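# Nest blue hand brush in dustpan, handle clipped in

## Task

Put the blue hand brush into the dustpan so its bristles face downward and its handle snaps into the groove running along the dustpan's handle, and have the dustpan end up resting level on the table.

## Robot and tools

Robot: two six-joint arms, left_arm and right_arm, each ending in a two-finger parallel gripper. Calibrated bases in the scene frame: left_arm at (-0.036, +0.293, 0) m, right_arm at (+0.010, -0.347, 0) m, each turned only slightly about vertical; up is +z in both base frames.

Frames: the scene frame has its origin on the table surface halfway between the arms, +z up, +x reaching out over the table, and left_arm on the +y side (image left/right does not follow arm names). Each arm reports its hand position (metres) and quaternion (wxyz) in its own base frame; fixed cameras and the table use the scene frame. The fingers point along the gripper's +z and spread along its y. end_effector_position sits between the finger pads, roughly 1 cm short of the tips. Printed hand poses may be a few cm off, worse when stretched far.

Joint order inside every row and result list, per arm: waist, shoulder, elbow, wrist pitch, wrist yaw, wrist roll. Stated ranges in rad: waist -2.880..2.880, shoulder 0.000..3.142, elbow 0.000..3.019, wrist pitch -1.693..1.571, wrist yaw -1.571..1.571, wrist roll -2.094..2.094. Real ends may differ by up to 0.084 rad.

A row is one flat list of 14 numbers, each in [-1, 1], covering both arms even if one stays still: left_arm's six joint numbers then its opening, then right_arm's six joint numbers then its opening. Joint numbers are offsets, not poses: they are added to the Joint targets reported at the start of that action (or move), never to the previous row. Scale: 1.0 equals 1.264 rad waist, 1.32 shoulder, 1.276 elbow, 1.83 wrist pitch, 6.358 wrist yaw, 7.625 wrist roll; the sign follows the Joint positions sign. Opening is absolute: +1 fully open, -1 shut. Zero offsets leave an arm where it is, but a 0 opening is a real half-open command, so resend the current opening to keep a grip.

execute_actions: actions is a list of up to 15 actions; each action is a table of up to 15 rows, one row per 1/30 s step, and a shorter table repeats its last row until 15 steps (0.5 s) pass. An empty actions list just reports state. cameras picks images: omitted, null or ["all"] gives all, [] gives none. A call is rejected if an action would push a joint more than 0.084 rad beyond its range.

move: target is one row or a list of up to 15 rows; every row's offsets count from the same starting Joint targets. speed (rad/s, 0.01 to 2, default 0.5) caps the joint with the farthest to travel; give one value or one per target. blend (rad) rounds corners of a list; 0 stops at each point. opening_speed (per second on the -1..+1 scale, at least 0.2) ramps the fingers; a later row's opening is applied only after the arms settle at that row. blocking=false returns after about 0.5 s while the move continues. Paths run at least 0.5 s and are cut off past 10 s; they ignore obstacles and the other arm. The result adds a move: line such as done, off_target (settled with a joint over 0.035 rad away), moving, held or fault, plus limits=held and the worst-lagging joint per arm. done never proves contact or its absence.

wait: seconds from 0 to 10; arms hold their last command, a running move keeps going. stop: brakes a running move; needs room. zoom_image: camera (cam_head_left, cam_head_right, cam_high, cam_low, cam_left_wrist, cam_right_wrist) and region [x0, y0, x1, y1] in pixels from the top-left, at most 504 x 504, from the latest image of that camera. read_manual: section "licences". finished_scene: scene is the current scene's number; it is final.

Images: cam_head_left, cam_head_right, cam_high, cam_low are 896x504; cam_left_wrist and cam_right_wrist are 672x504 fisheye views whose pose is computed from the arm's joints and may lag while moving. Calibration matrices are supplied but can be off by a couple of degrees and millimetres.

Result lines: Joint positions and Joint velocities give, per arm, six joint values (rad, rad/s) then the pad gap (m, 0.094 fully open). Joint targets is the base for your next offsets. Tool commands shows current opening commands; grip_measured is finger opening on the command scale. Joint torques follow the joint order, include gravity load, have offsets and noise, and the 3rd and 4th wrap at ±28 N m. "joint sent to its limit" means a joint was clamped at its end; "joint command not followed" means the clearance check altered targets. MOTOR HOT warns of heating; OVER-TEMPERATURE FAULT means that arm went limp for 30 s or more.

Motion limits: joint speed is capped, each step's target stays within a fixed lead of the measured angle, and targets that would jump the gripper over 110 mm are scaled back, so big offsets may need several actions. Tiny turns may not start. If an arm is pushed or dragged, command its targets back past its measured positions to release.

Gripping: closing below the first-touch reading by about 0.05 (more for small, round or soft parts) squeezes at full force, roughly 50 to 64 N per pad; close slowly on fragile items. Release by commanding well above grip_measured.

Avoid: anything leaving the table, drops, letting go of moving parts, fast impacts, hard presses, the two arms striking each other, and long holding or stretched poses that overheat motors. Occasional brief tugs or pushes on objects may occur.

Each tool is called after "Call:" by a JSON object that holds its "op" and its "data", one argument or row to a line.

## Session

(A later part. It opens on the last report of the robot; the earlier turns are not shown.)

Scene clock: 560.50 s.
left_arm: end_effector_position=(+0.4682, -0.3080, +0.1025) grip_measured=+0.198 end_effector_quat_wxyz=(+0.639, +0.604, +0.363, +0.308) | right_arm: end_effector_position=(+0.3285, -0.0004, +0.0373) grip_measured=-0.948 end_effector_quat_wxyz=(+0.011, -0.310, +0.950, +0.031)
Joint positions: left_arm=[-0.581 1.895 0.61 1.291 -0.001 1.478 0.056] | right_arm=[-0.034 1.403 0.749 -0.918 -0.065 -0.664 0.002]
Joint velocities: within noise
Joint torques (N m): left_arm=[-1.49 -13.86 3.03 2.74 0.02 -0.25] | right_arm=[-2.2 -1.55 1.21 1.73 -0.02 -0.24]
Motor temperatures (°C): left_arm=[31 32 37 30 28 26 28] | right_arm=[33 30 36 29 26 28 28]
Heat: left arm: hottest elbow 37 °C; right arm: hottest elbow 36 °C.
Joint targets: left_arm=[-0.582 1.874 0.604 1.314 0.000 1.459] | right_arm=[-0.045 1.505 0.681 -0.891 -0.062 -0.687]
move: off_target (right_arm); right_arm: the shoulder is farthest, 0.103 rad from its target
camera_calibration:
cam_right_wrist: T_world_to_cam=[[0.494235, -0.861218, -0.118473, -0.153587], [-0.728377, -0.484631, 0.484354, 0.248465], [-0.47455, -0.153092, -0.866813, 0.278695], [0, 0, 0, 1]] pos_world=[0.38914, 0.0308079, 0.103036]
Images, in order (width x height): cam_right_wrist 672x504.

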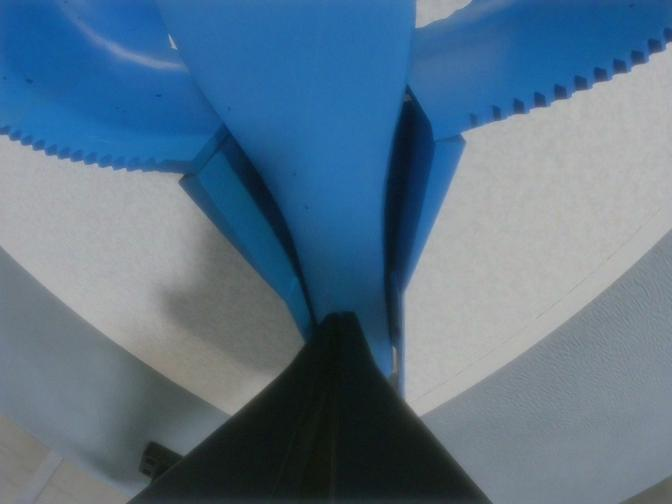

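Call:
{"op": "move", "data": {
  "target": [0, 0, 0, 0, 0, 0, 0.2, 0, 0.0300, -0.0280, 0.002, 0, 0, -0.95],
  "speed": 0.05,
  "cameras": ["cam_right_wrist", "cam_low"]
}}

Call:
{"op": "zoom_image", "data": {
  "camera": "cam_right_wrist",
  "region": [240, 200, 440, 400]
}}

Call:
{"op": "zoom_image", "data": {
  "camera": "cam_low",
  "region": [450, 230, 610, 320]
}}

Scene clock: 561.90 s.
left_arm: end_effector_position=(+0.4682, -0.3080, +0.1025) grip_measured=+0.198 end_effector_quat_wxyz=(+0.639, +0.604, +0.363, +0.308) | right_arm: end_effector_position=(+0.3283, -0.0005, +0.0369) grip_measured=-0.948 end_effector_quat_wxyz=(+0.010, -0.309, +0.950, +0.032)
Joint positions: left_arm=[-0.581 1.895 0.61 1.291 -0.001 1.478 0.056] | right_arm=[-0.035 1.405 0.749 -0.918 -0.067 -0.664 0.002]
Joint velocities: within noise
Joint torques (N m): left_arm=[-1.44 -13.92 3.03 2.73 0.02 -0.25] | right_arm=[-2.14 1.49 -0.7 1.88 0.08 -0.26]
Motor temperatures (°C): left_arm=[31 32 37 30 28 26 28] | right_arm=[33 30 36 29 26 28 28]
Heat: left arm: hottest elbow 37 °C; right arm: hottest elbow 36 °C.
Joint targets: left_arm=[-0.582 1.874 0.604 1.314 0.000 1.459] | right_arm=[-0.045 1.545 0.645 -0.887 -0.062 -0.687]
move: off_target (right_arm); right_arm: the shoulder is farthest, 0.140 rad from its target
camera_calibration:
cam_right_wrist: T_world_to_cam=[[0.492735, -0.861696, -0.121207, -0.153074], [-0.728419, -0.484644, 0.484279, 0.24855], [-0.476044, -0.150332, -0.866477, 0.278712], [0, 0, 0, 1]] pos_world=[0.389153, 0.0304541, 0.102576]
Images, in order (width x height): cam_low 896x504, cam_right_wrist 672x504.

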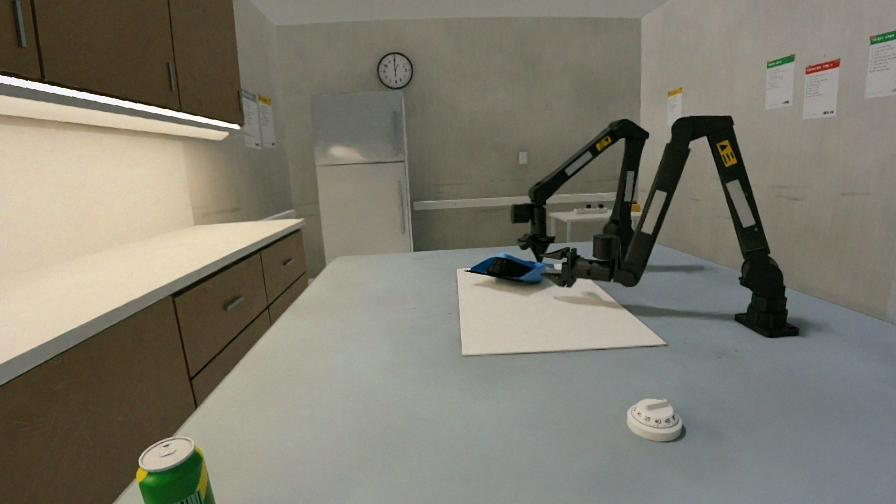

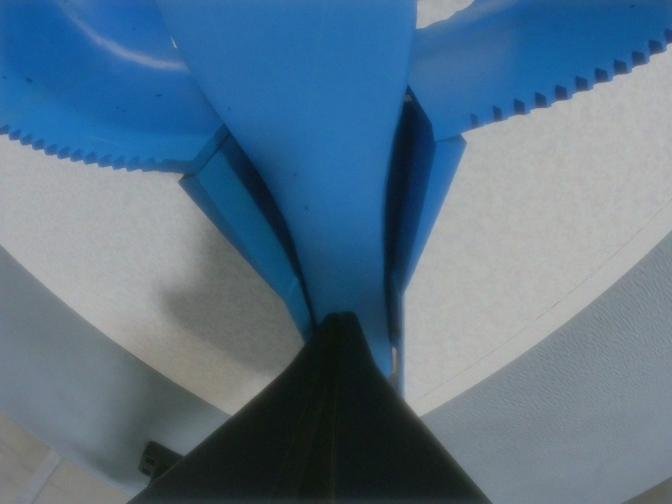

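Scaled by 2.520 from the camera's 672x504 image, which has a finer 960x720 frame.

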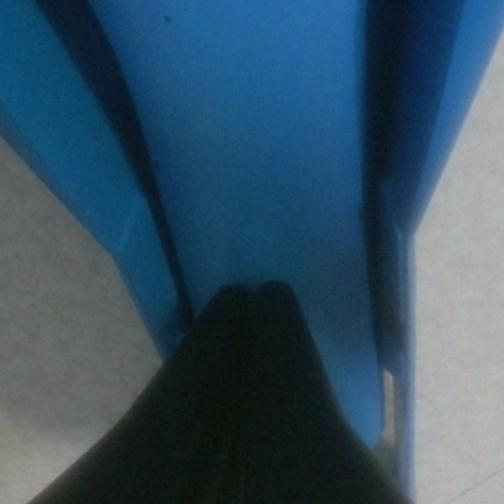

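Scaled by 3.150 from the camera's 896x504 image, which has a finer 1280x720 frame.

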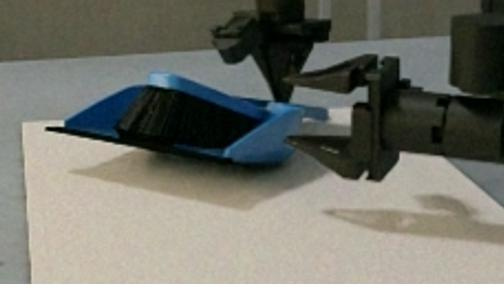

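Call:
{"op": "move", "data": {
  "target": [0, 0, 0, 0, 0, 0, 0.2, -0.0154, -0.0530, 0.0607, 0, 0, 0, -0.95],
  "speed": 0.06,
  "cameras": ["cam_right_wrist"]
}}

Call:
{"op": "zoom_image", "data": {
  "camera": "cam_right_wrist",
  "region": [240, 200, 440, 400]
}}

Scene clock: 567.80 s.
left_arm: end_effector_position=(+0.4682, -0.3080, +0.1025) grip_measured=+0.198 end_effector_quat_wxyz=(+0.639, +0.604, +0.363, +0.308) | right_arm: end_effector_position=(+0.3292, -0.0010, +0.0378) grip_measured=-0.948 end_effector_quat_wxyz=(+0.012, -0.308, +0.951, +0.033)
Joint positions: left_arm=[-0.581 1.895 0.61 1.291 -0.001 1.478 0.056] | right_arm=[-0.039 1.403 0.75 -0.918 -0.07 -0.665 0.002]
Joint velocities: within noise
Joint torques (N m): left_arm=[-1.49 -13.86 3.03 2.74 0.02 -0.25] | right_arm=[-2.78 -3.55 4.22 1.89 0.21 -0.25]
Motor temperatures (°C): left_arm=[31 33 37 30 28 26 28] | right_arm=[33 30 35 29 26 28 28]
Heat: left arm: hottest elbow 37 °C; right arm: hottest elbow 35 °C.
Joint targets: left_arm=[-0.582 1.874 0.604 1.314 0.000 1.459] | right_arm=[-0.064 1.475 0.722 -0.887 -0.062 -0.687]
move: off_target (right_arm); right_arm: the shoulder is farthest, 0.072 rad from its target
camera_calibration:
cam_right_wrist: T_world_to_cam=[[0.490805, -0.862663, -0.122162, -0.153172], [-0.731269, -0.484096, 0.480518, 0.24956], [-0.473663, -0.146507, -0.868435, 0.279194], [0, 0, 0, 1]] pos_world=[0.389917, 0.0295792, 0.103832]
Images, in order (width x height): cam_right_wrist 672x504.

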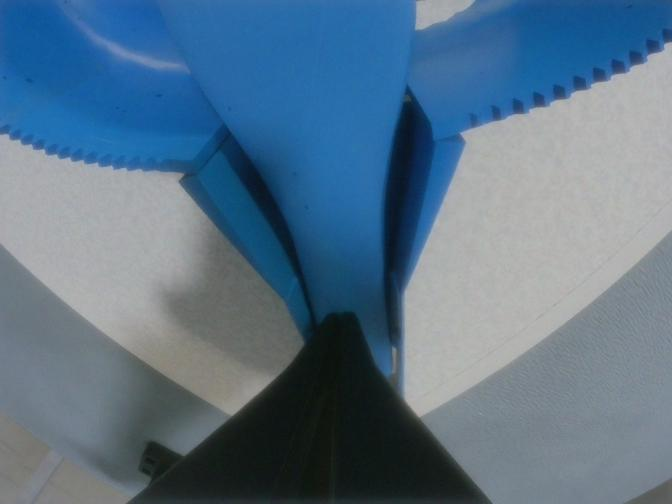

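Scaled by 2.520 from the camera's 672x504 image, which has a finer 960x720 frame.

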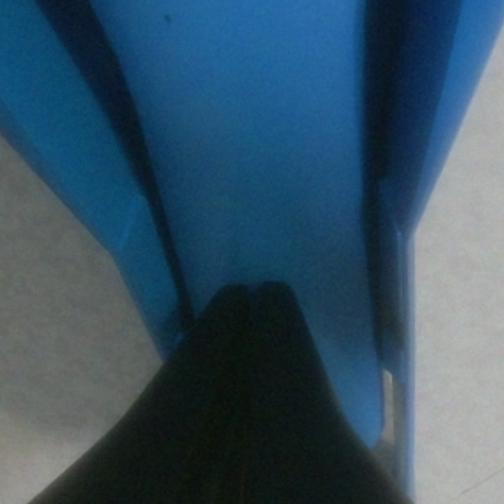

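Call:
{"op": "move", "data": {
  "target": [0, 0, 0, 0, 0, 0, 0.2, -0.0200, 0.0070, 0.0105, 0, 0, 0, -0.95],
  "speed": 0.05,
  "cameras": ["cam_right_wrist"]
}}

Call:
{"op": "zoom_image", "data": {
  "camera": "cam_right_wrist",
  "region": [240, 200, 440, 400]
}}

Scene clock: 568.93 s.
left_arm: end_effector_position=(+0.4682, -0.3080, +0.1025) grip_measured=+0.198 end_effector_quat_wxyz=(+0.639, +0.604, +0.363, +0.308) | right_arm: end_effector_position=(+0.3310, -0.0041, +0.0379) grip_measured=-0.949 end_effector_quat_wxyz=(+0.014, -0.302, +0.952, +0.037)
Joint positions: left_arm=[-0.581 1.895 0.61 1.291 -0.001 1.478 0.056] | right_arm=[-0.052 1.408 0.755 -0.918 -0.08 -0.667 0.002]
Joint velocities: within noise
Joint torques (N m): left_arm=[-1.49 -13.86 3.02 2.73 0.02 -0.25] | right_arm=[-3.66 -2.96 4.93 1.89 0.62 -0.2]
Motor temperatures (°C): left_arm=[31 33 37 30 28 26 28] | right_arm=[33 30 35 29 26 28 28]
Heat: left arm: hottest elbow 37 °C; right arm: hottest elbow 35 °C.
Joint targets: left_arm=[-0.582 1.874 0.604 1.314 0.000 1.459] | right_arm=[-0.089 1.484 0.736 -0.887 -0.063 -0.687]
move: off_target (right_arm); right_arm: the shoulder is farthest, 0.077 rad from its target
camera_calibration:
cam_right_wrist: T_world_to_cam=[[0.480584, -0.867242, -0.130117, -0.152973], [-0.737281, -0.479908, 0.475506, 0.251576], [-0.474823, -0.132588, -0.870037, 0.2802], [0, 0, 0, 1]] pos_world=[0.392043, 0.0252199, 0.104254]
Images, in order (width x height): cam_right_wrist 672x504.

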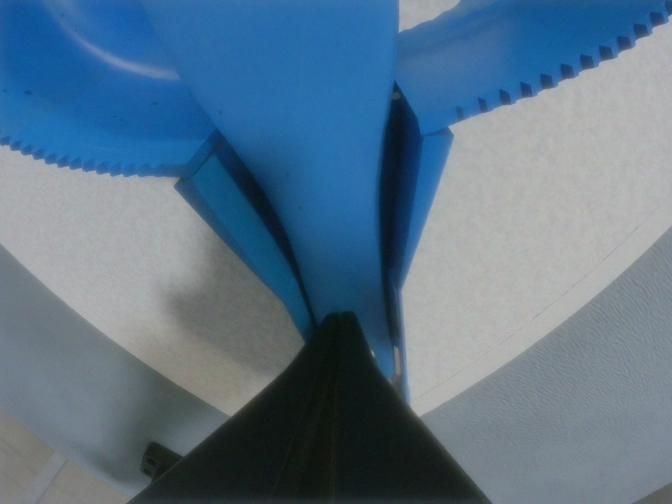

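Scaled by 2.520 from the camera's 672x504 image, which has a finer 960x720 frame.

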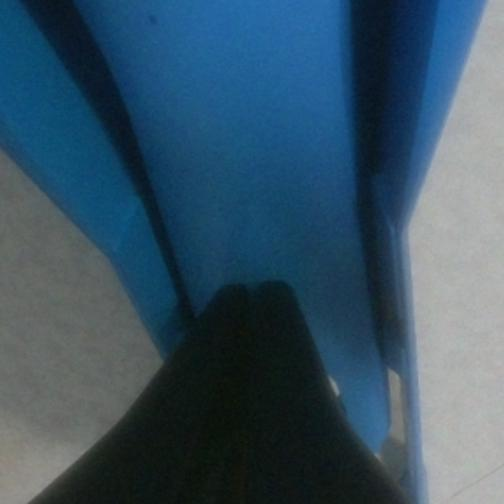

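Call:
{"op": "move", "data": {
  "target": [
    [0, 0, 0, 0, 0, 0, 0.2, 0.0348, -0.0720, 0.0643, -0.0410, 0, 0, -0.95],
    [0, 0, 0, 0, 0, 0, 0.2, 0.0585, -0.0795, 0.0846, -0.0612, 0, 0, -0.95],
    [0, 0, 0, 0, 0, 0, 0.2, 0.0680, -0.0871, 0.1089, -0.0831, 0, 0, -0.95]
  ],
  "speed": [0.07, 0.05, 0.05],
  "blend": [0.01, 0.01, 0],
  "cameras": ["cam_right_wrist", "cam_low"]
}}

Call:
{"op": "zoom_image", "data": {
  "camera": "cam_low",
  "region": [450, 230, 610, 320]
}}

Scene clock: 575.33 s.
left_arm: end_effector_position=(+0.4682, -0.3080, +0.1025) grip_measured=+0.198 end_effector_quat_wxyz=(+0.639, +0.604, +0.363, +0.308) | right_arm: end_effector_position=(+0.3381, +0.0031, +0.0647) grip_measured=-0.949 end_effector_quat_wxyz=(+0.003, -0.316, +0.948, +0.034)
Joint positions: left_arm=[-0.581 1.895 0.61 1.291 -0.001 1.478 0.056] | right_arm=[-0.023 1.389 0.822 -1.022 -0.066 -0.667 0.002]
Joint velocities: within noise
Joint torques (N m): left_arm=[-1.44 -13.86 3.02 2.73 0.02 -0.25] | right_arm=[-0.09 -11.46 10.81 -0.12 0.04 -0.22]
Motor temperatures (°C): left_arm=[31 33 37 30 27 26 28] | right_arm=[33 30 35 29 26 28 28]
Heat: left arm: hottest elbow 37 °C; right arm: hottest elbow 35 °C.
Joint targets: left_arm=[-0.582 1.874 0.604 1.314 0.000 1.459] | right_arm=[-0.003 1.369 0.875 -1.040 -0.062 -0.687]
move: off_target (right_arm); right_arm: the elbow is farthest, 0.053 rad from its target
camera_calibration:
cam_right_wrist: T_world_to_cam=[[0.50364, -0.854332, -0.12831, -0.154643], [-0.713549, -0.495096, 0.495709, 0.238168], [-0.487026, -0.158104, -0.858958, 0.311299], [0, 0, 0, 1]] pos_world=[0.39944, 0.0350169, 0.129489]
Images, in order (width x height): cam_low 896x504, cam_right_wrist 672x504.

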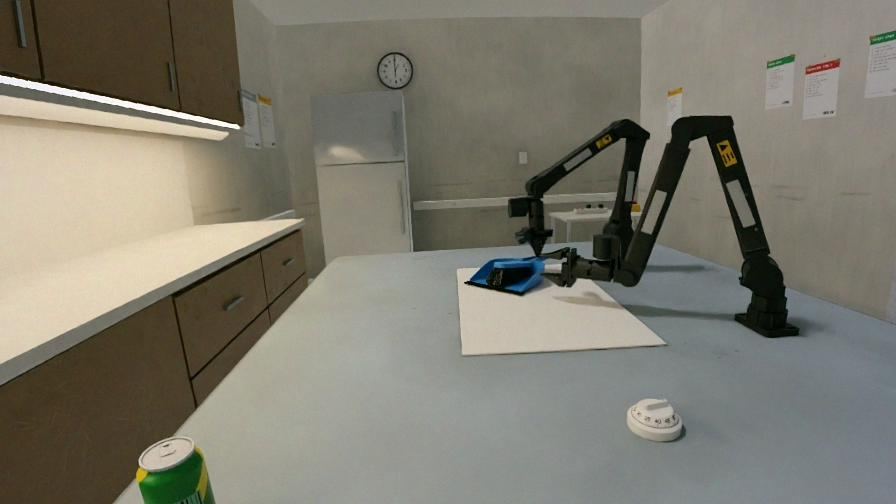

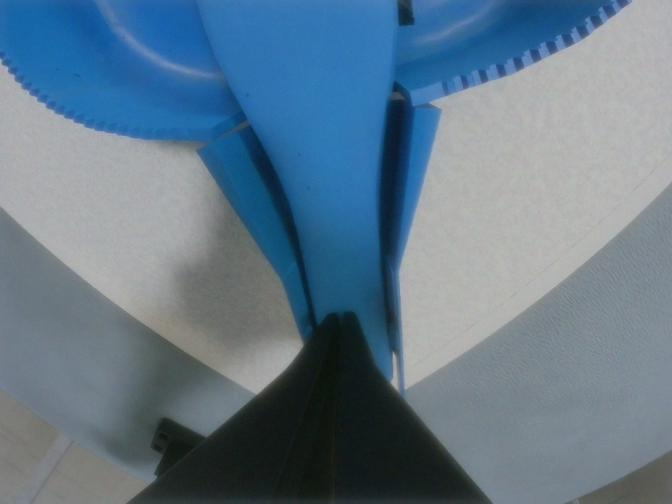

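Scaled by 3.150 from the camera's 896x504 image, which has a finer 1280x720 frame.

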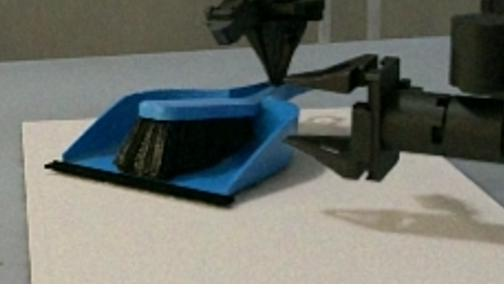

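Call:
{"op": "move", "data": {
  "target": [0, 0, 0, 0, 0, 0, 0.2, 0.0040, -0.0300, 0.0300, -0.0330, 0, 0, -0.95],
  "speed": 0.1,
  "cameras": ["cam_right_wrist", "cam_low"]
}}

Call:
{"op": "zoom_image", "data": {
  "camera": "cam_low",
  "region": [450, 230, 610, 320]
}}

Call:
{"op": "zoom_image", "data": {
  "camera": "cam_right_wrist",
  "region": [250, 200, 450, 400]
}}

Scene clock: 576.87 s.
left_arm: end_effector_position=(+0.4682, -0.3080, +0.1025) grip_measured=+0.198 end_effector_quat_wxyz=(+0.639, +0.604, +0.363, +0.308) | right_arm: end_effector_position=(+0.3394, +0.0051, +0.0871) grip_measured=-0.949 end_effector_quat_wxyz=(+0.007, -0.319, +0.947, +0.033)
Joint positions: left_arm=[-0.581 1.895 0.61 1.291 -0.001 1.478 0.056] | right_arm=[-0.017 1.352 0.855 -1.083 -0.066 -0.667 0.002]
Joint velocities: within noise
Joint torques (N m): left_arm=[-1.49 -13.86 3.03 2.73 0.02 -0.25] | right_arm=[-0.15 -11.4 11.48 -0.05 0.04 -0.22]
Motor temperatures (°C): left_arm=[31 33 37 30 27 26 28] | right_arm=[33 30 35 29 26 28 28]
Heat: left arm: hottest elbow 37 °C; right arm: hottest elbow 35 °C.
Joint targets: left_arm=[-0.582 1.874 0.604 1.314 0.000 1.459] | right_arm=[0.002 1.330 0.913 -1.100 -0.062 -0.687]
move: off_target (right_arm); right_arm: the elbow is farthest, 0.059 rad from its target
camera_calibration:
cam_right_wrist: T_world_to_cam=[[0.509976, -0.851245, -0.123723, -0.153263], [-0.714811, -0.499391, 0.489545, 0.230041], [-0.478508, -0.161218, -0.863156, 0.32898], [0, 0, 0, 1]] pos_world=[0.400016, 0.0374535, 0.152384]
Images, in order (width x height): cam_low 896x504, cam_right_wrist 672x504.

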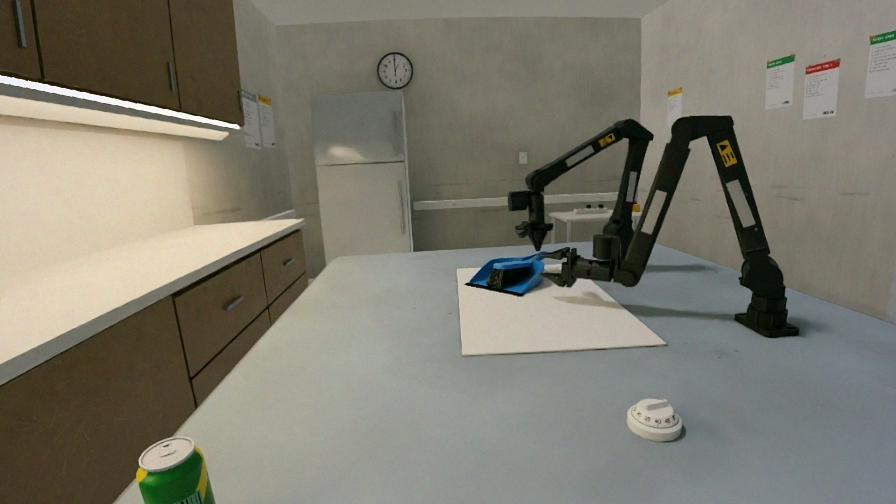

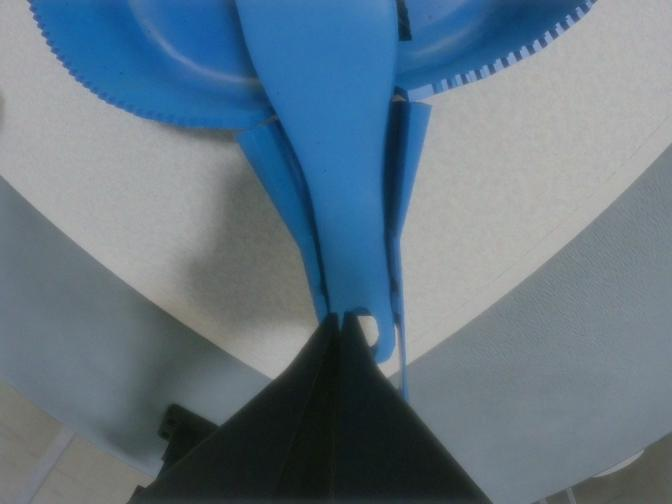

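Scaled by 3.150 from the camera's 896x504 image, which has a finer 1280x720 frame.

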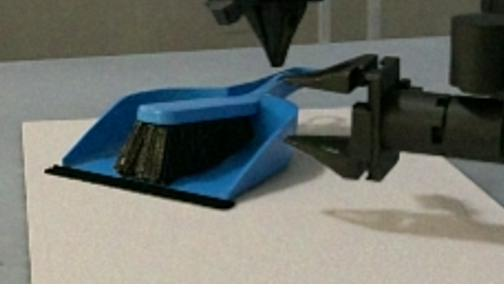

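Scaled by 2.520 from the camera's 672x504 image, which has a finer 960x720 frame.

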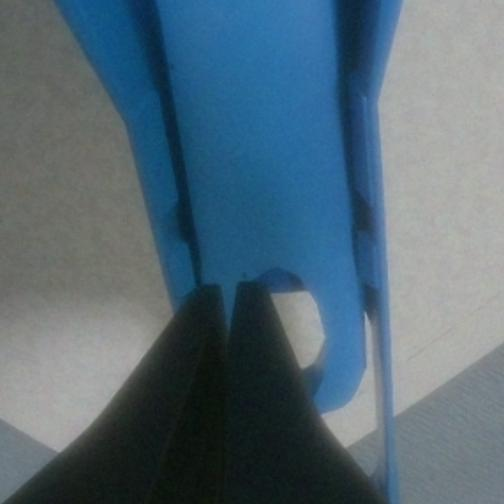

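Call:
{"op": "move", "data": {
  "target": [0, 0, 0, 0, 0, 0, 0.2, -0.0407, -0.0721, -0.0870, -0.0126, 0, -0.0044, -0.95],
  "speed": 0.3,
  "cameras": ["cam_right_wrist"]
}}

Call:
{"op": "zoom_image", "data": {
  "camera": "cam_right_wrist",
  "region": [290, 130, 450, 330]
}}

Scene clock: 579.03 s.
left_arm: end_effector_position=(+0.4682, -0.3080, +0.1025) grip_measured=+0.198 end_effector_quat_wxyz=(+0.639, +0.604, +0.363, +0.308) | right_arm: end_effector_position=(+0.3108, -0.0002, +0.0957) grip_measured=-0.949 end_effector_quat_wxyz=(+0.012, -0.324, +0.945, +0.031)
Joint positions: left_arm=[-0.581 1.895 0.61 1.291 -0.001 1.478 0.056] | right_arm=[-0.035 1.254 0.792 -1.107 -0.066 -0.696 0.002]
Joint velocities: within noise
Joint torques (N m): left_arm=[-1.49 -13.86 3.03 2.73 0.02 -0.26] | right_arm=[-2.2 -9.88 7.94 -0.03 0.02 -0.24]
Motor temperatures (°C): left_arm=[31 33 36 30 27 26 27] | right_arm=[33 30 35 29 26 28 28]
Heat: left arm: hottest elbow 36 °C; right arm: hottest elbow 35 °C.
Joint targets: left_arm=[-0.582 1.874 0.604 1.314 0.000 1.459] | right_arm=[-0.050 1.234 0.802 -1.123 -0.062 -0.721]
move: done
camera_calibration:
cam_right_wrist: T_world_to_cam=[[0.520765, -0.845697, -0.116624, -0.146129], [-0.715531, -0.5069, 0.480695, 0.203794], [-0.465639, -0.166881, -0.869098, 0.318357], [0, 0, 0, 1]] pos_world=[0.370159, 0.0328503, 0.161678]
Images, in order (width x height): cam_right_wrist 672x504.

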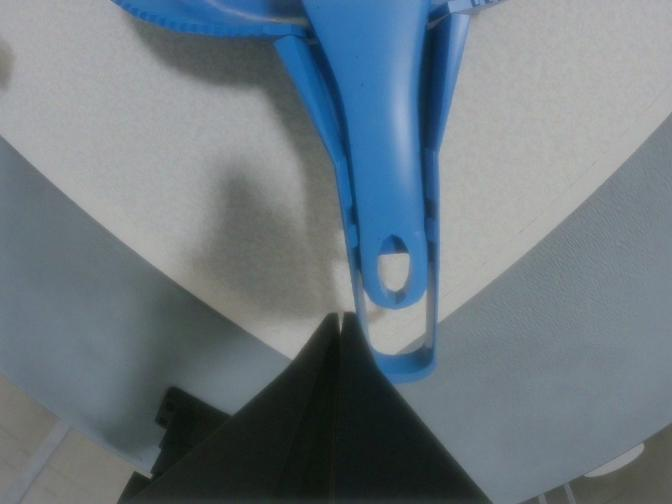

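Scaled by 2.520 from the camera's 672x504 image, which has a finer 960x720 frame.

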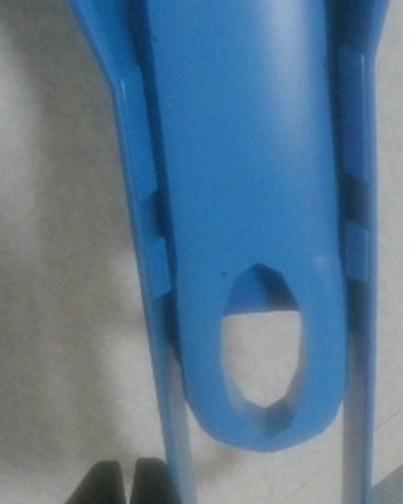

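Call:
{"op": "move", "data": {
  "target": [0, 0, 0, 0, 0, 0, 0.2, -0.0649, 0.0633, 0.0831, 0.0231, 0, -0.0108, -0.95],
  "speed": 0.3,
  "cameras": ["cam_right_wrist"]
}}

Call:
{"op": "zoom_image", "data": {
  "camera": "cam_right_wrist",
  "region": [180, 130, 340, 330]
}}

Scene clock: 583.80 s.
left_arm: end_effector_position=(+0.4682, -0.3080, +0.1025) grip_measured=+0.198 end_effector_quat_wxyz=(+0.639, +0.604, +0.363, +0.308) | right_arm: end_effector_position=(+0.3341, -0.0314, +0.0967) grip_measured=-0.949 end_effector_quat_wxyz=(+0.017, -0.321, +0.947, +0.028)
Joint positions: left_arm=[-0.581 1.895 0.61 1.291 -0.001 1.478 0.056] | right_arm=[-0.126 1.319 0.852 -1.099 -0.066 -0.779 0.002]
Joint velocities: within noise
Joint torques (N m): left_arm=[-1.44 -13.92 3.03 2.73 0.02 -0.25] | right_arm=[-2.08 -9.17 11.62 1.36 0.01 -0.26]
Motor temperatures (°C): left_arm=[31 33 36 30 27 26 27] | right_arm=[33 30 35 29 26 28 28]
Heat: left arm: hottest elbow 36 °C; right arm: hottest elbow 35 °C.
Joint targets: left_arm=[-0.582 1.874 0.604 1.314 0.000 1.459] | right_arm=[-0.132 1.318 0.908 -1.081 -0.063 -0.803]
move: off_target (right_arm); right_arm: the elbow is farthest, 0.057 rad from its target
camera_calibration:
cam_right_wrist: T_world_to_cam=[[0.514783, -0.8501, -0.111034, -0.183207], [-0.724076, -0.500459, 0.47461, 0.207782], [-0.459034, -0.163924, -0.873165, 0.323211], [0, 0, 0, 1]] pos_world=[0.393127, 0.00122404, 0.163259]
Images, in order (width x height): cam_right_wrist 672x504.

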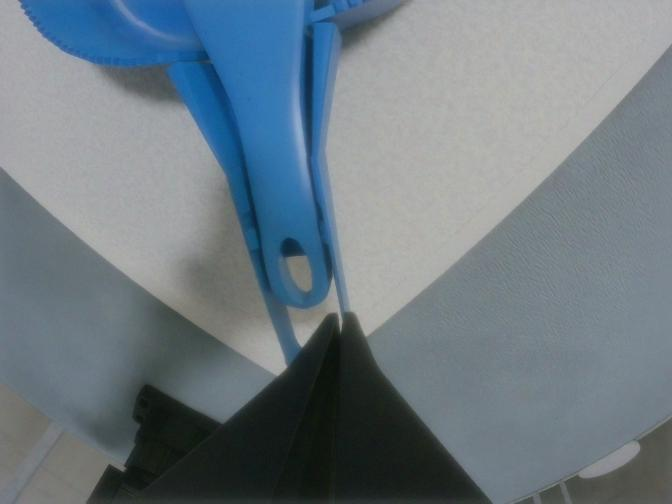

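Scaled by 2.520 from the camera's 672x504 image, which has a finer 960x720 frame.

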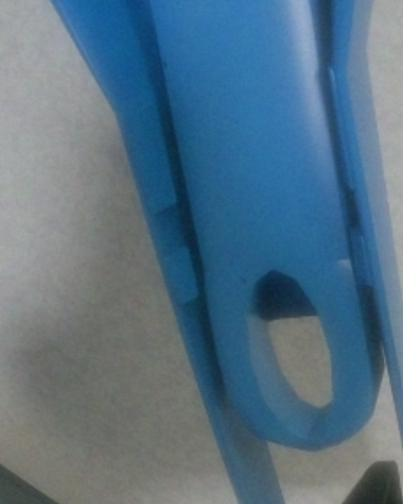

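Call:
{"op": "zoom_image", "data": {
  "camera": "cam_right_wrist",
  "region": [225, 190, 285, 265]
}}

Call:
{"op": "zoom_image", "data": {
  "camera": "cam_right_wrist",
  "region": [290, 190, 350, 265]
}}

Scaled by 6.720 from the camera's 672x504 image, which has a finer 960x720 frame.

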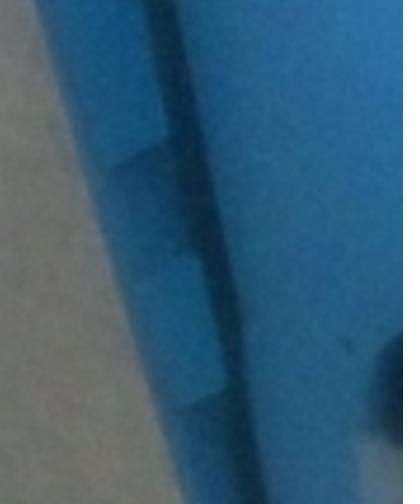

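Scaled by 6.720 from the camera's 672x504 image, which has a finer 960x720 frame.

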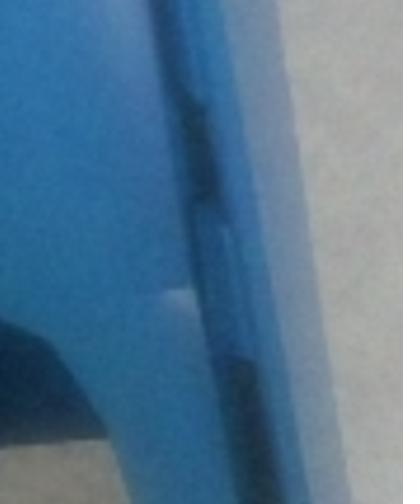

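Call:
{"op": "zoom_image", "data": {
  "camera": "cam_right_wrist",
  "region": [250, 215, 340, 315]
}}

Scaled by 5.040 from the camera's 672x504 image, which has a finer 960x720 frame.

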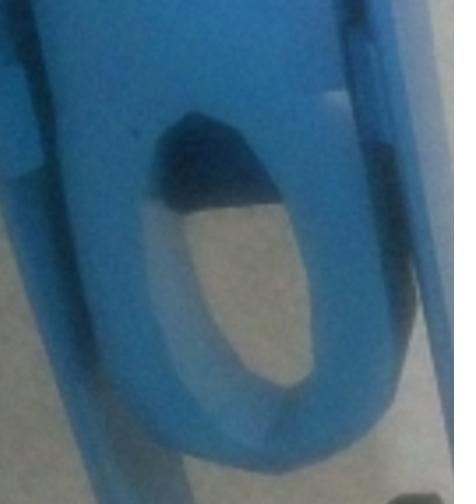

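Call:
{"op": "execute_actions", "data": {
  "actions": [],
  "cameras": ["cam_right_wrist"]
}}

Scene clock: 593.40 s.
left_arm: end_effector_position=(+0.4682, -0.3080, +0.1025) grip_measured=+0.198 end_effector_quat_wxyz=(+0.639, +0.604, +0.363, +0.308) | right_arm: end_effector_position=(+0.3341, -0.0314, +0.0967) grip_measured=-0.949 end_effector_quat_wxyz=(+0.017, -0.321, +0.947, +0.028)
Joint positions: left_arm=[-0.581 1.895 0.61 1.291 -0.001 1.478 0.056] | right_arm=[-0.126 1.319 0.852 -1.099 -0.066 -0.78 0.002]
Joint velocities: within noise
Joint torques (N m): left_arm=[-1.49 -13.86 3.03 2.73 0.02 -0.26] | right_arm=[-2.08 -9.17 11.62 1.37 0.01 -0.25]
Motor temperatures (°C): left_arm=[31 33 36 30 27 26 27] | right_arm=[33 30 37 29 26 28 28]
Heat: left arm: hottest elbow 36 °C; right arm: hottest elbow 37 °C.
Joint targets: left_arm=[-0.582 1.874 0.604 1.314 0.000 1.459] | right_arm=[-0.132 1.318 0.908 -1.081 -0.063 -0.803]
Tool commands: left_gripper/opening=+0.2 right_gripper/opening=-0.95
camera_calibration:
cam_right_wrist: T_world_to_cam=[[0.515435, -0.849709, -0.111, -0.183416], [-0.723719, -0.501005, 0.474579, 0.207649], [-0.458866, -0.164282, -0.873186, 0.323145], [0, 0, 0, 1]] pos_world=[0.393099, 0.00126965, 0.163261]
Images, in order (width x height): cam_right_wrist 672x504.

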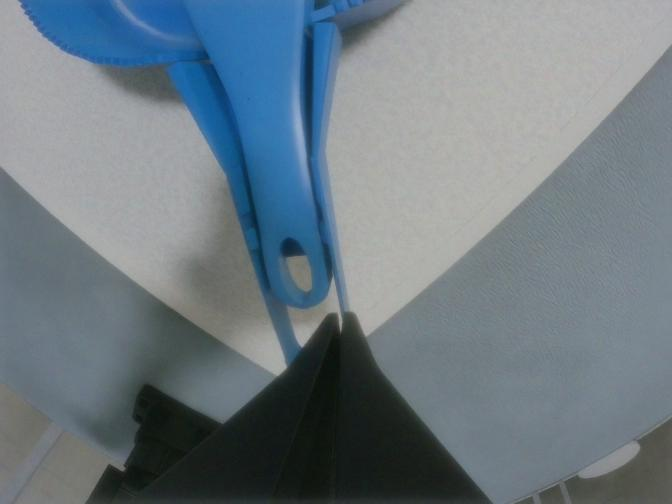

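Call:
{"op": "zoom_image", "data": {
  "camera": "cam_right_wrist",
  "region": [210, 180, 380, 320]
}}

Call:
{"op": "zoom_image", "data": {
  "camera": "cam_right_wrist",
  "region": [150, 0, 400, 200]
}}

Scaled by 2.965 from the camera's 672x504 image, which has a finer 960x720 frame.

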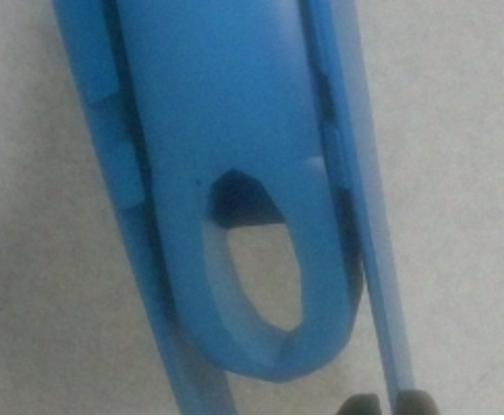

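Scaled by 2.016 from the camera's 672x504 image, which has a finer 960x720 frame.

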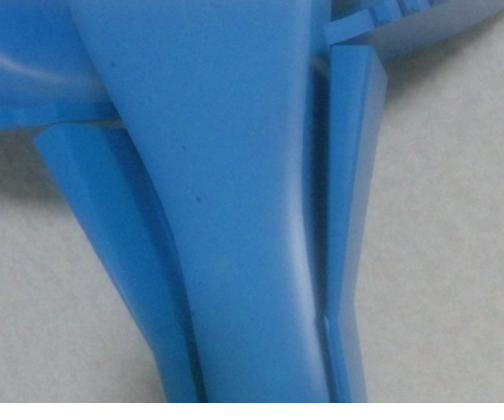

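Call:
{"op": "move", "data": {
  "target": [0,0,0,0,0,0,0.2, 0.0881,0.02045,-0.0447,0.0186,0,0.01744,-0.95],
  "speed": 0.2,
  "cameras": ["cam_right_wrist"]
}}

Scene clock: 601.70 s.
left_arm: end_effector_position=(+0.4682, -0.3080, +0.1025) grip_measured=+0.198 end_effector_quat_wxyz=(+0.639, +0.604, +0.363, +0.308) | right_arm: end_effector_position=(+0.3387, +0.0014, +0.0859) grip_measured=-0.949 end_effector_quat_wxyz=(+0.014, -0.327, +0.945, +0.030)
Joint positions: left_arm=[-0.581 1.895 0.61 1.291 -0.001 1.478 0.056] | right_arm=[-0.028 1.343 0.842 -1.066 -0.066 -0.694 0.002]
Joint velocities: within noise
Joint torques (N m): left_arm=[-1.49 -13.92 3.02 2.74 0.02 -0.25] | right_arm=[-0.32 -9.23 7.72 1.43 0.01 0.2]
Motor temperatures (°C): left_arm=[31 33 36 30 27 26 27] | right_arm=[32 30 37 29 26 28 28]
Heat: left arm: hottest elbow 36 °C; right arm: hottest elbow 37 °C.
Joint targets: left_arm=[-0.582 1.874 0.604 1.314 0.000 1.459] | right_arm=[-0.020 1.345 0.851 -1.047 -0.063 -0.670]
move: done
camera_calibration:
cam_right_wrist: T_world_to_cam=[[0.525301, -0.843088, -0.115161, -0.162137], [-0.714267, -0.510442, 0.478824, 0.229043], [-0.462473, -0.169271, -0.870325, 0.322206], [0, 0, 0, 1]] pos_world=[0.39778, 0.0347579, 0.152082]
Images, in order (width x height): cam_right_wrist 672x504.

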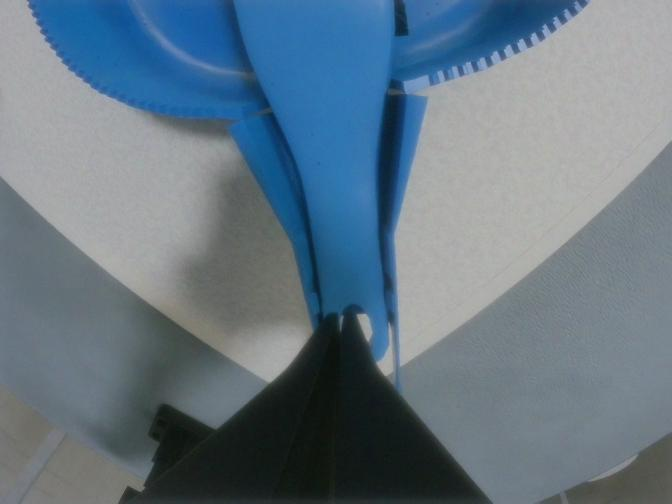

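Call:
{"op": "zoom_image", "data": {
  "camera": "cam_right_wrist",
  "region": [280, 200, 430, 350]
}}

Scaled by 3.360 from the camera's 672x504 image, which has a finer 960x720 frame.

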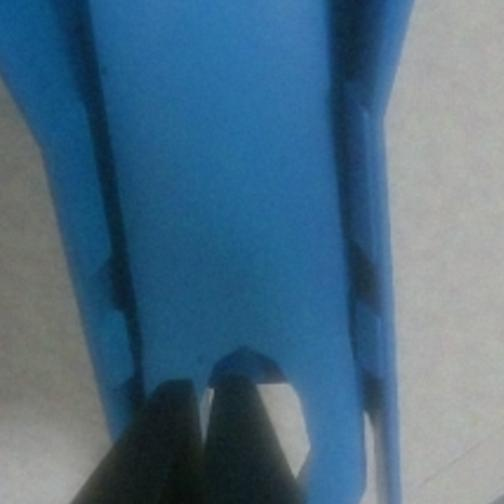

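Call:
{"op": "move", "data": {
  "target": [0,0,0,0,0,0,0.2, -0.02563,0.01818,-0.00392,0.01437,0,0,-0.95],
  "speed": 0.05,
  "cameras": ["cam_right_wrist"]
}}

Call:
{"op": "zoom_image", "data": {
  "camera": "cam_right_wrist",
  "region": [280, 200, 430, 350]
}}

Scene clock: 605.27 s.
left_arm: end_effector_position=(+0.4682, -0.3080, +0.1025) grip_measured=+0.198 end_effector_quat_wxyz=(+0.639, +0.604, +0.363, +0.308) | right_arm: end_effector_position=(+0.3420, -0.0013, +0.0771) grip_measured=-0.949 end_effector_quat_wxyz=(+0.013, -0.323, +0.946, +0.030)
Joint positions: left_arm=[-0.581 1.895 0.61 1.291 -0.001 1.478 0.056] | right_arm=[-0.035 1.366 0.838 -1.04 -0.066 -0.693 0.002]
Joint velocities: within noise
Joint torques (N m): left_arm=[-1.49 -13.86 3.03 2.73 0.02 -0.25] | right_arm=[-2.26 -9.47 7.6 1.46 0.02 0.23]
Motor temperatures (°C): left_arm=[31 33 36 30 27 26 27] | right_arm=[32 30 37 29 26 28 28]
Heat: left arm: hottest elbow 36 °C; right arm: hottest elbow 37 °C.
Joint targets: left_arm=[-0.582 1.874 0.604 1.314 0.000 1.459] | right_arm=[-0.053 1.369 0.846 -1.020 -0.063 -0.670]
move: done
camera_calibration:
cam_right_wrist: T_world_to_cam=[[0.517975, -0.847479, -0.116107, -0.164573], [-0.71772, -0.504432, 0.480027, 0.235304], [-0.46538, -0.16531, -0.869536, 0.316491], [0, 0, 0, 1]] pos_world=[0.401416, 0.0315415, 0.14314]
Images, in order (width x height): cam_right_wrist 672x504.

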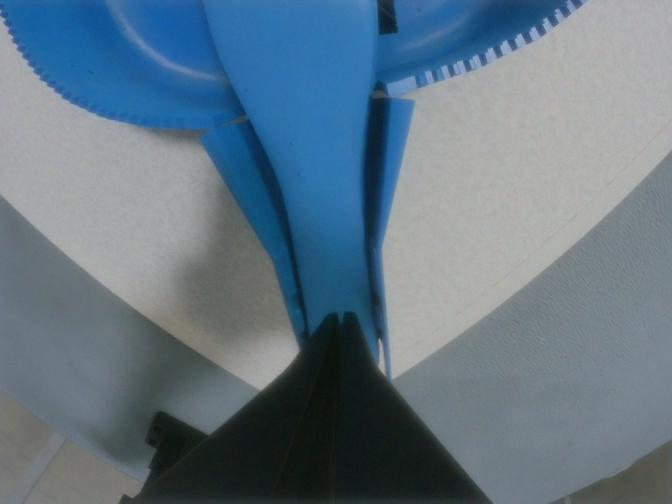

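Scaled by 3.360 from the camera's 672x504 image, which has a finer 960x720 frame.

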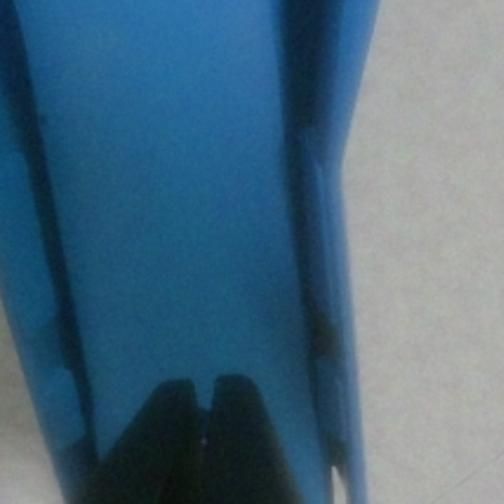

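Call:
{"op": "move", "data": {
  "target": [
    [0,0,0,0,0,0,0.2, -0.00514,0.0015,-0.01019,0.00929,0,0,-0.95],
    [0,0,0,0,0,0,0.2, -0.01464,0.01591,-0.0431,0.02787,0,0,-0.95],
    [0,0,0,0,0,0,0.2, -0.02263,0.02394,-0.06426,0.04809,0,0,-0.95]
  ],
  "speed": [0.03,0.04,0.04],
  "blend": [0.005,0.005,0],
  "cameras": ["cam_right_wrist"]
}}

Scene clock: 612.90 s.
left_arm: end_effector_position=(+0.4682, -0.3080, +0.1025) grip_measured=+0.198 end_effector_quat_wxyz=(+0.639, +0.604, +0.363, +0.308) | right_arm: end_effector_position=(+0.3280, -0.0098, +0.0449) grip_measured=-0.949 end_effector_quat_wxyz=(+0.008, -0.309, +0.950, +0.032)
Joint positions: left_arm=[-0.581 1.895 0.61 1.291 -0.001 1.478 0.056] | right_arm=[-0.063 1.392 0.763 -0.95 -0.066 -0.693 0.002]
Joint velocities: within noise
Joint torques (N m): left_arm=[-1.44 -13.92 3.03 2.73 0.02 -0.25] | right_arm=[-2.37 -8.82 6.6 1.48 0.02 0.23]
Motor temperatures (°C): left_arm=[31 33 35 30 27 26 27] | right_arm=[32 30 36 29 26 28 28]
Heat: left arm: hottest elbow 35 °C; right arm: hottest elbow 36 °C.
Joint targets: left_arm=[-0.582 1.874 0.604 1.314 0.000 1.459] | right_arm=[-0.081 1.401 0.764 -0.932 -0.063 -0.670]
move: done
camera_calibration:
cam_right_wrist: T_world_to_cam=[[0.493047, -0.861372, -0.122241, -0.159999], [-0.725957, -0.484767, 0.48784, 0.238928], [-0.47947, -0.151786, -0.864332, 0.285072], [0, 0, 0, 1]] pos_world=[0.389022, 0.0212752, 0.110279]
Images, in order (width x height): cam_right_wrist 672x504.

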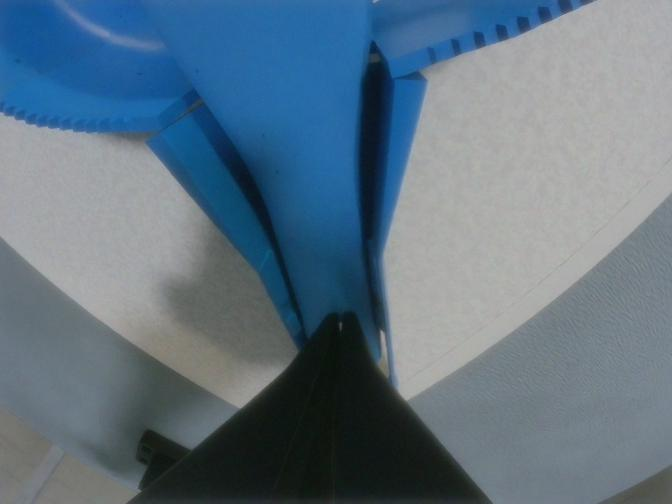

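Call:
{"op": "move", "data": {
  "target": [
    [0,0,0,0,0,0,0.2, -0.00435,0.01439,-0.01724,0.01257,0,0,-0.95],
    [0,0,0,0,0,0,0.2, -0.00435,0.05075,-0.05016,0.0145,0,0,-0.95]
  ],
  "speed": [0.03,0.03],
  "cameras": ["cam_right_wrist"]
}}

Call:
{"op": "zoom_image", "data": {
  "camera": "cam_right_wrist",
  "region": [250, 200, 420, 370]
}}

Scene clock: 616.17 s.
left_arm: end_effector_position=(+0.4682, -0.3080, +0.1025) grip_measured=+0.198 end_effector_quat_wxyz=(+0.639, +0.604, +0.363, +0.308) | right_arm: end_effector_position=(+0.3246, -0.0126, +0.0369) grip_measured=-0.949 end_effector_quat_wxyz=(+0.006, -0.305, +0.952, +0.033)
Joint positions: left_arm=[-0.581 1.895 0.61 1.291 -0.001 1.478 0.056] | right_arm=[-0.072 1.403 0.747 -0.93 -0.066 -0.693 0.002]
Joint velocities: within noise
Joint torques (N m): left_arm=[-1.44 -13.86 3.02 2.73 0.02 -0.26] | right_arm=[-2.2 -3.84 2.8 1.58 0.01 0.23]
Motor temperatures (°C): left_arm=[31 33 35 30 27 26 27] | right_arm=[32 30 36 29 26 28 28]
Heat: left arm: hottest elbow 35 °C; right arm: hottest elbow 36 °C.
Joint targets: left_arm=[-0.582 1.874 0.604 1.314 0.000 1.459] | right_arm=[-0.087 1.468 0.700 -0.906 -0.063 -0.670]
move: off_target (right_arm); right_arm: the shoulder is farthest, 0.065 rad from its target
camera_calibration:
cam_right_wrist: T_world_to_cam=[[0.484374, -0.865821, -0.12544, -0.15883], [-0.727525, -0.478272, 0.491897, 0.239462], [-0.48589, -0.147001, -0.861569, 0.278182], [0, 0, 0, 1]] pos_world=[0.386314, 0.0179029, 0.101959]
Images, in order (width x height): cam_right_wrist 672x504.

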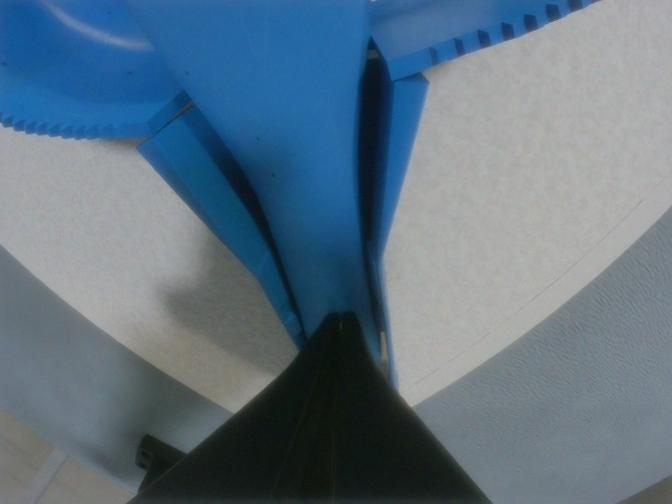

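Scaled by 2.965 from the camera's 672x504 image, which has a finer 960x720 frame.

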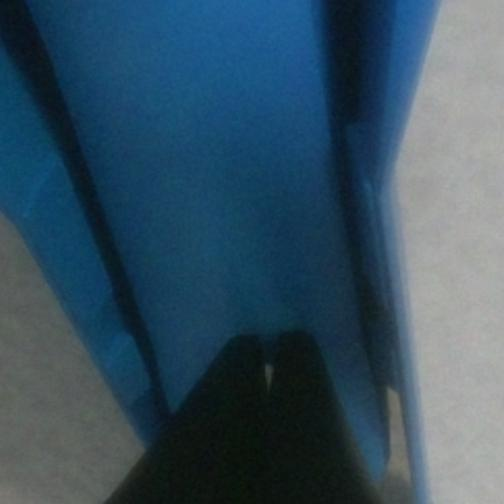

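Call:
{"op": "move", "data": {
  "target": [0,0,0,0,0,0,0.2, 0,0.0509,-0.0461,0.004,0,0,-0.95],
  "speed": 0.03,
  "cameras": ["cam_right_wrist"]
}}

Call:
{"op": "zoom_image", "data": {
  "camera": "cam_right_wrist",
  "region": [250, 200, 420, 370]
}}

Scene clock: 619.07 s.
left_arm: end_effector_position=(+0.4682, -0.3080, +0.1025) grip_measured=+0.198 end_effector_quat_wxyz=(+0.639, +0.604, +0.363, +0.308) | right_arm: end_effector_position=(+0.3233, -0.0127, +0.0350) grip_measured=-0.949 end_effector_quat_wxyz=(+0.006, -0.304, +0.952, +0.034)
Joint positions: left_arm=[-0.581 1.895 0.61 1.291 -0.001 1.478 0.056] | right_arm=[-0.074 1.403 0.741 -0.923 -0.068 -0.693 0.002]
Joint velocities: within noise
Joint torques (N m): left_arm=[-1.49 -13.86 3.03 2.74 0.02 -0.25] | right_arm=[-2.2 0.97 -0.47 1.63 0.09 0.21]
Motor temperatures (°C): left_arm=[31 32 35 30 27 26 27] | right_arm=[32 30 36 29 26 28 28]
Heat: left arm: hottest elbow 35 °C; right arm: hottest elbow 36 °C.
Joint targets: left_arm=[-0.582 1.874 0.604 1.314 0.000 1.459] | right_arm=[-0.087 1.535 0.641 -0.899 -0.062 -0.670]
move: off_target (right_arm); right_arm: the shoulder is farthest, 0.132 rad from its target
camera_calibration:
cam_right_wrist: T_world_to_cam=[[0.483083, -0.86634, -0.12683, -0.158013], [-0.728511, -0.478057, 0.490645, 0.239719], [-0.485698, -0.144625, -0.86208, 0.275927], [0, 0, 0, 1]] pos_world=[0.384989, 0.0176121, 0.100213]
Images, in order (width x height): cam_right_wrist 672x504.

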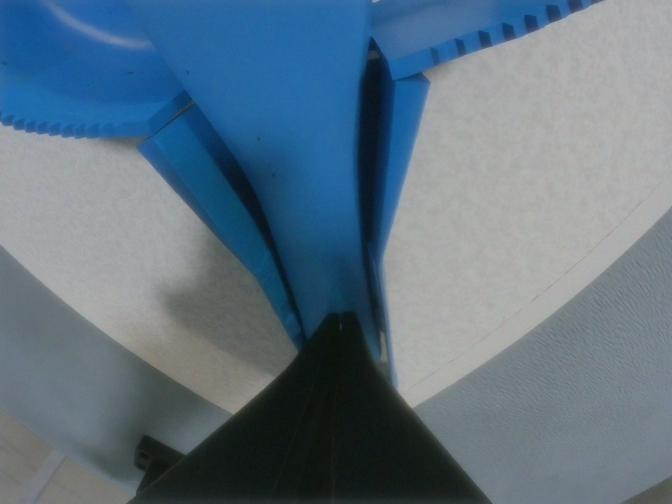

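Scaled by 2.965 from the camera's 672x504 image, which has a finer 960x720 frame.

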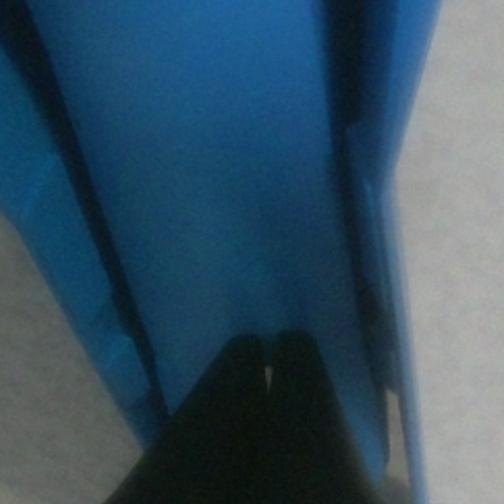

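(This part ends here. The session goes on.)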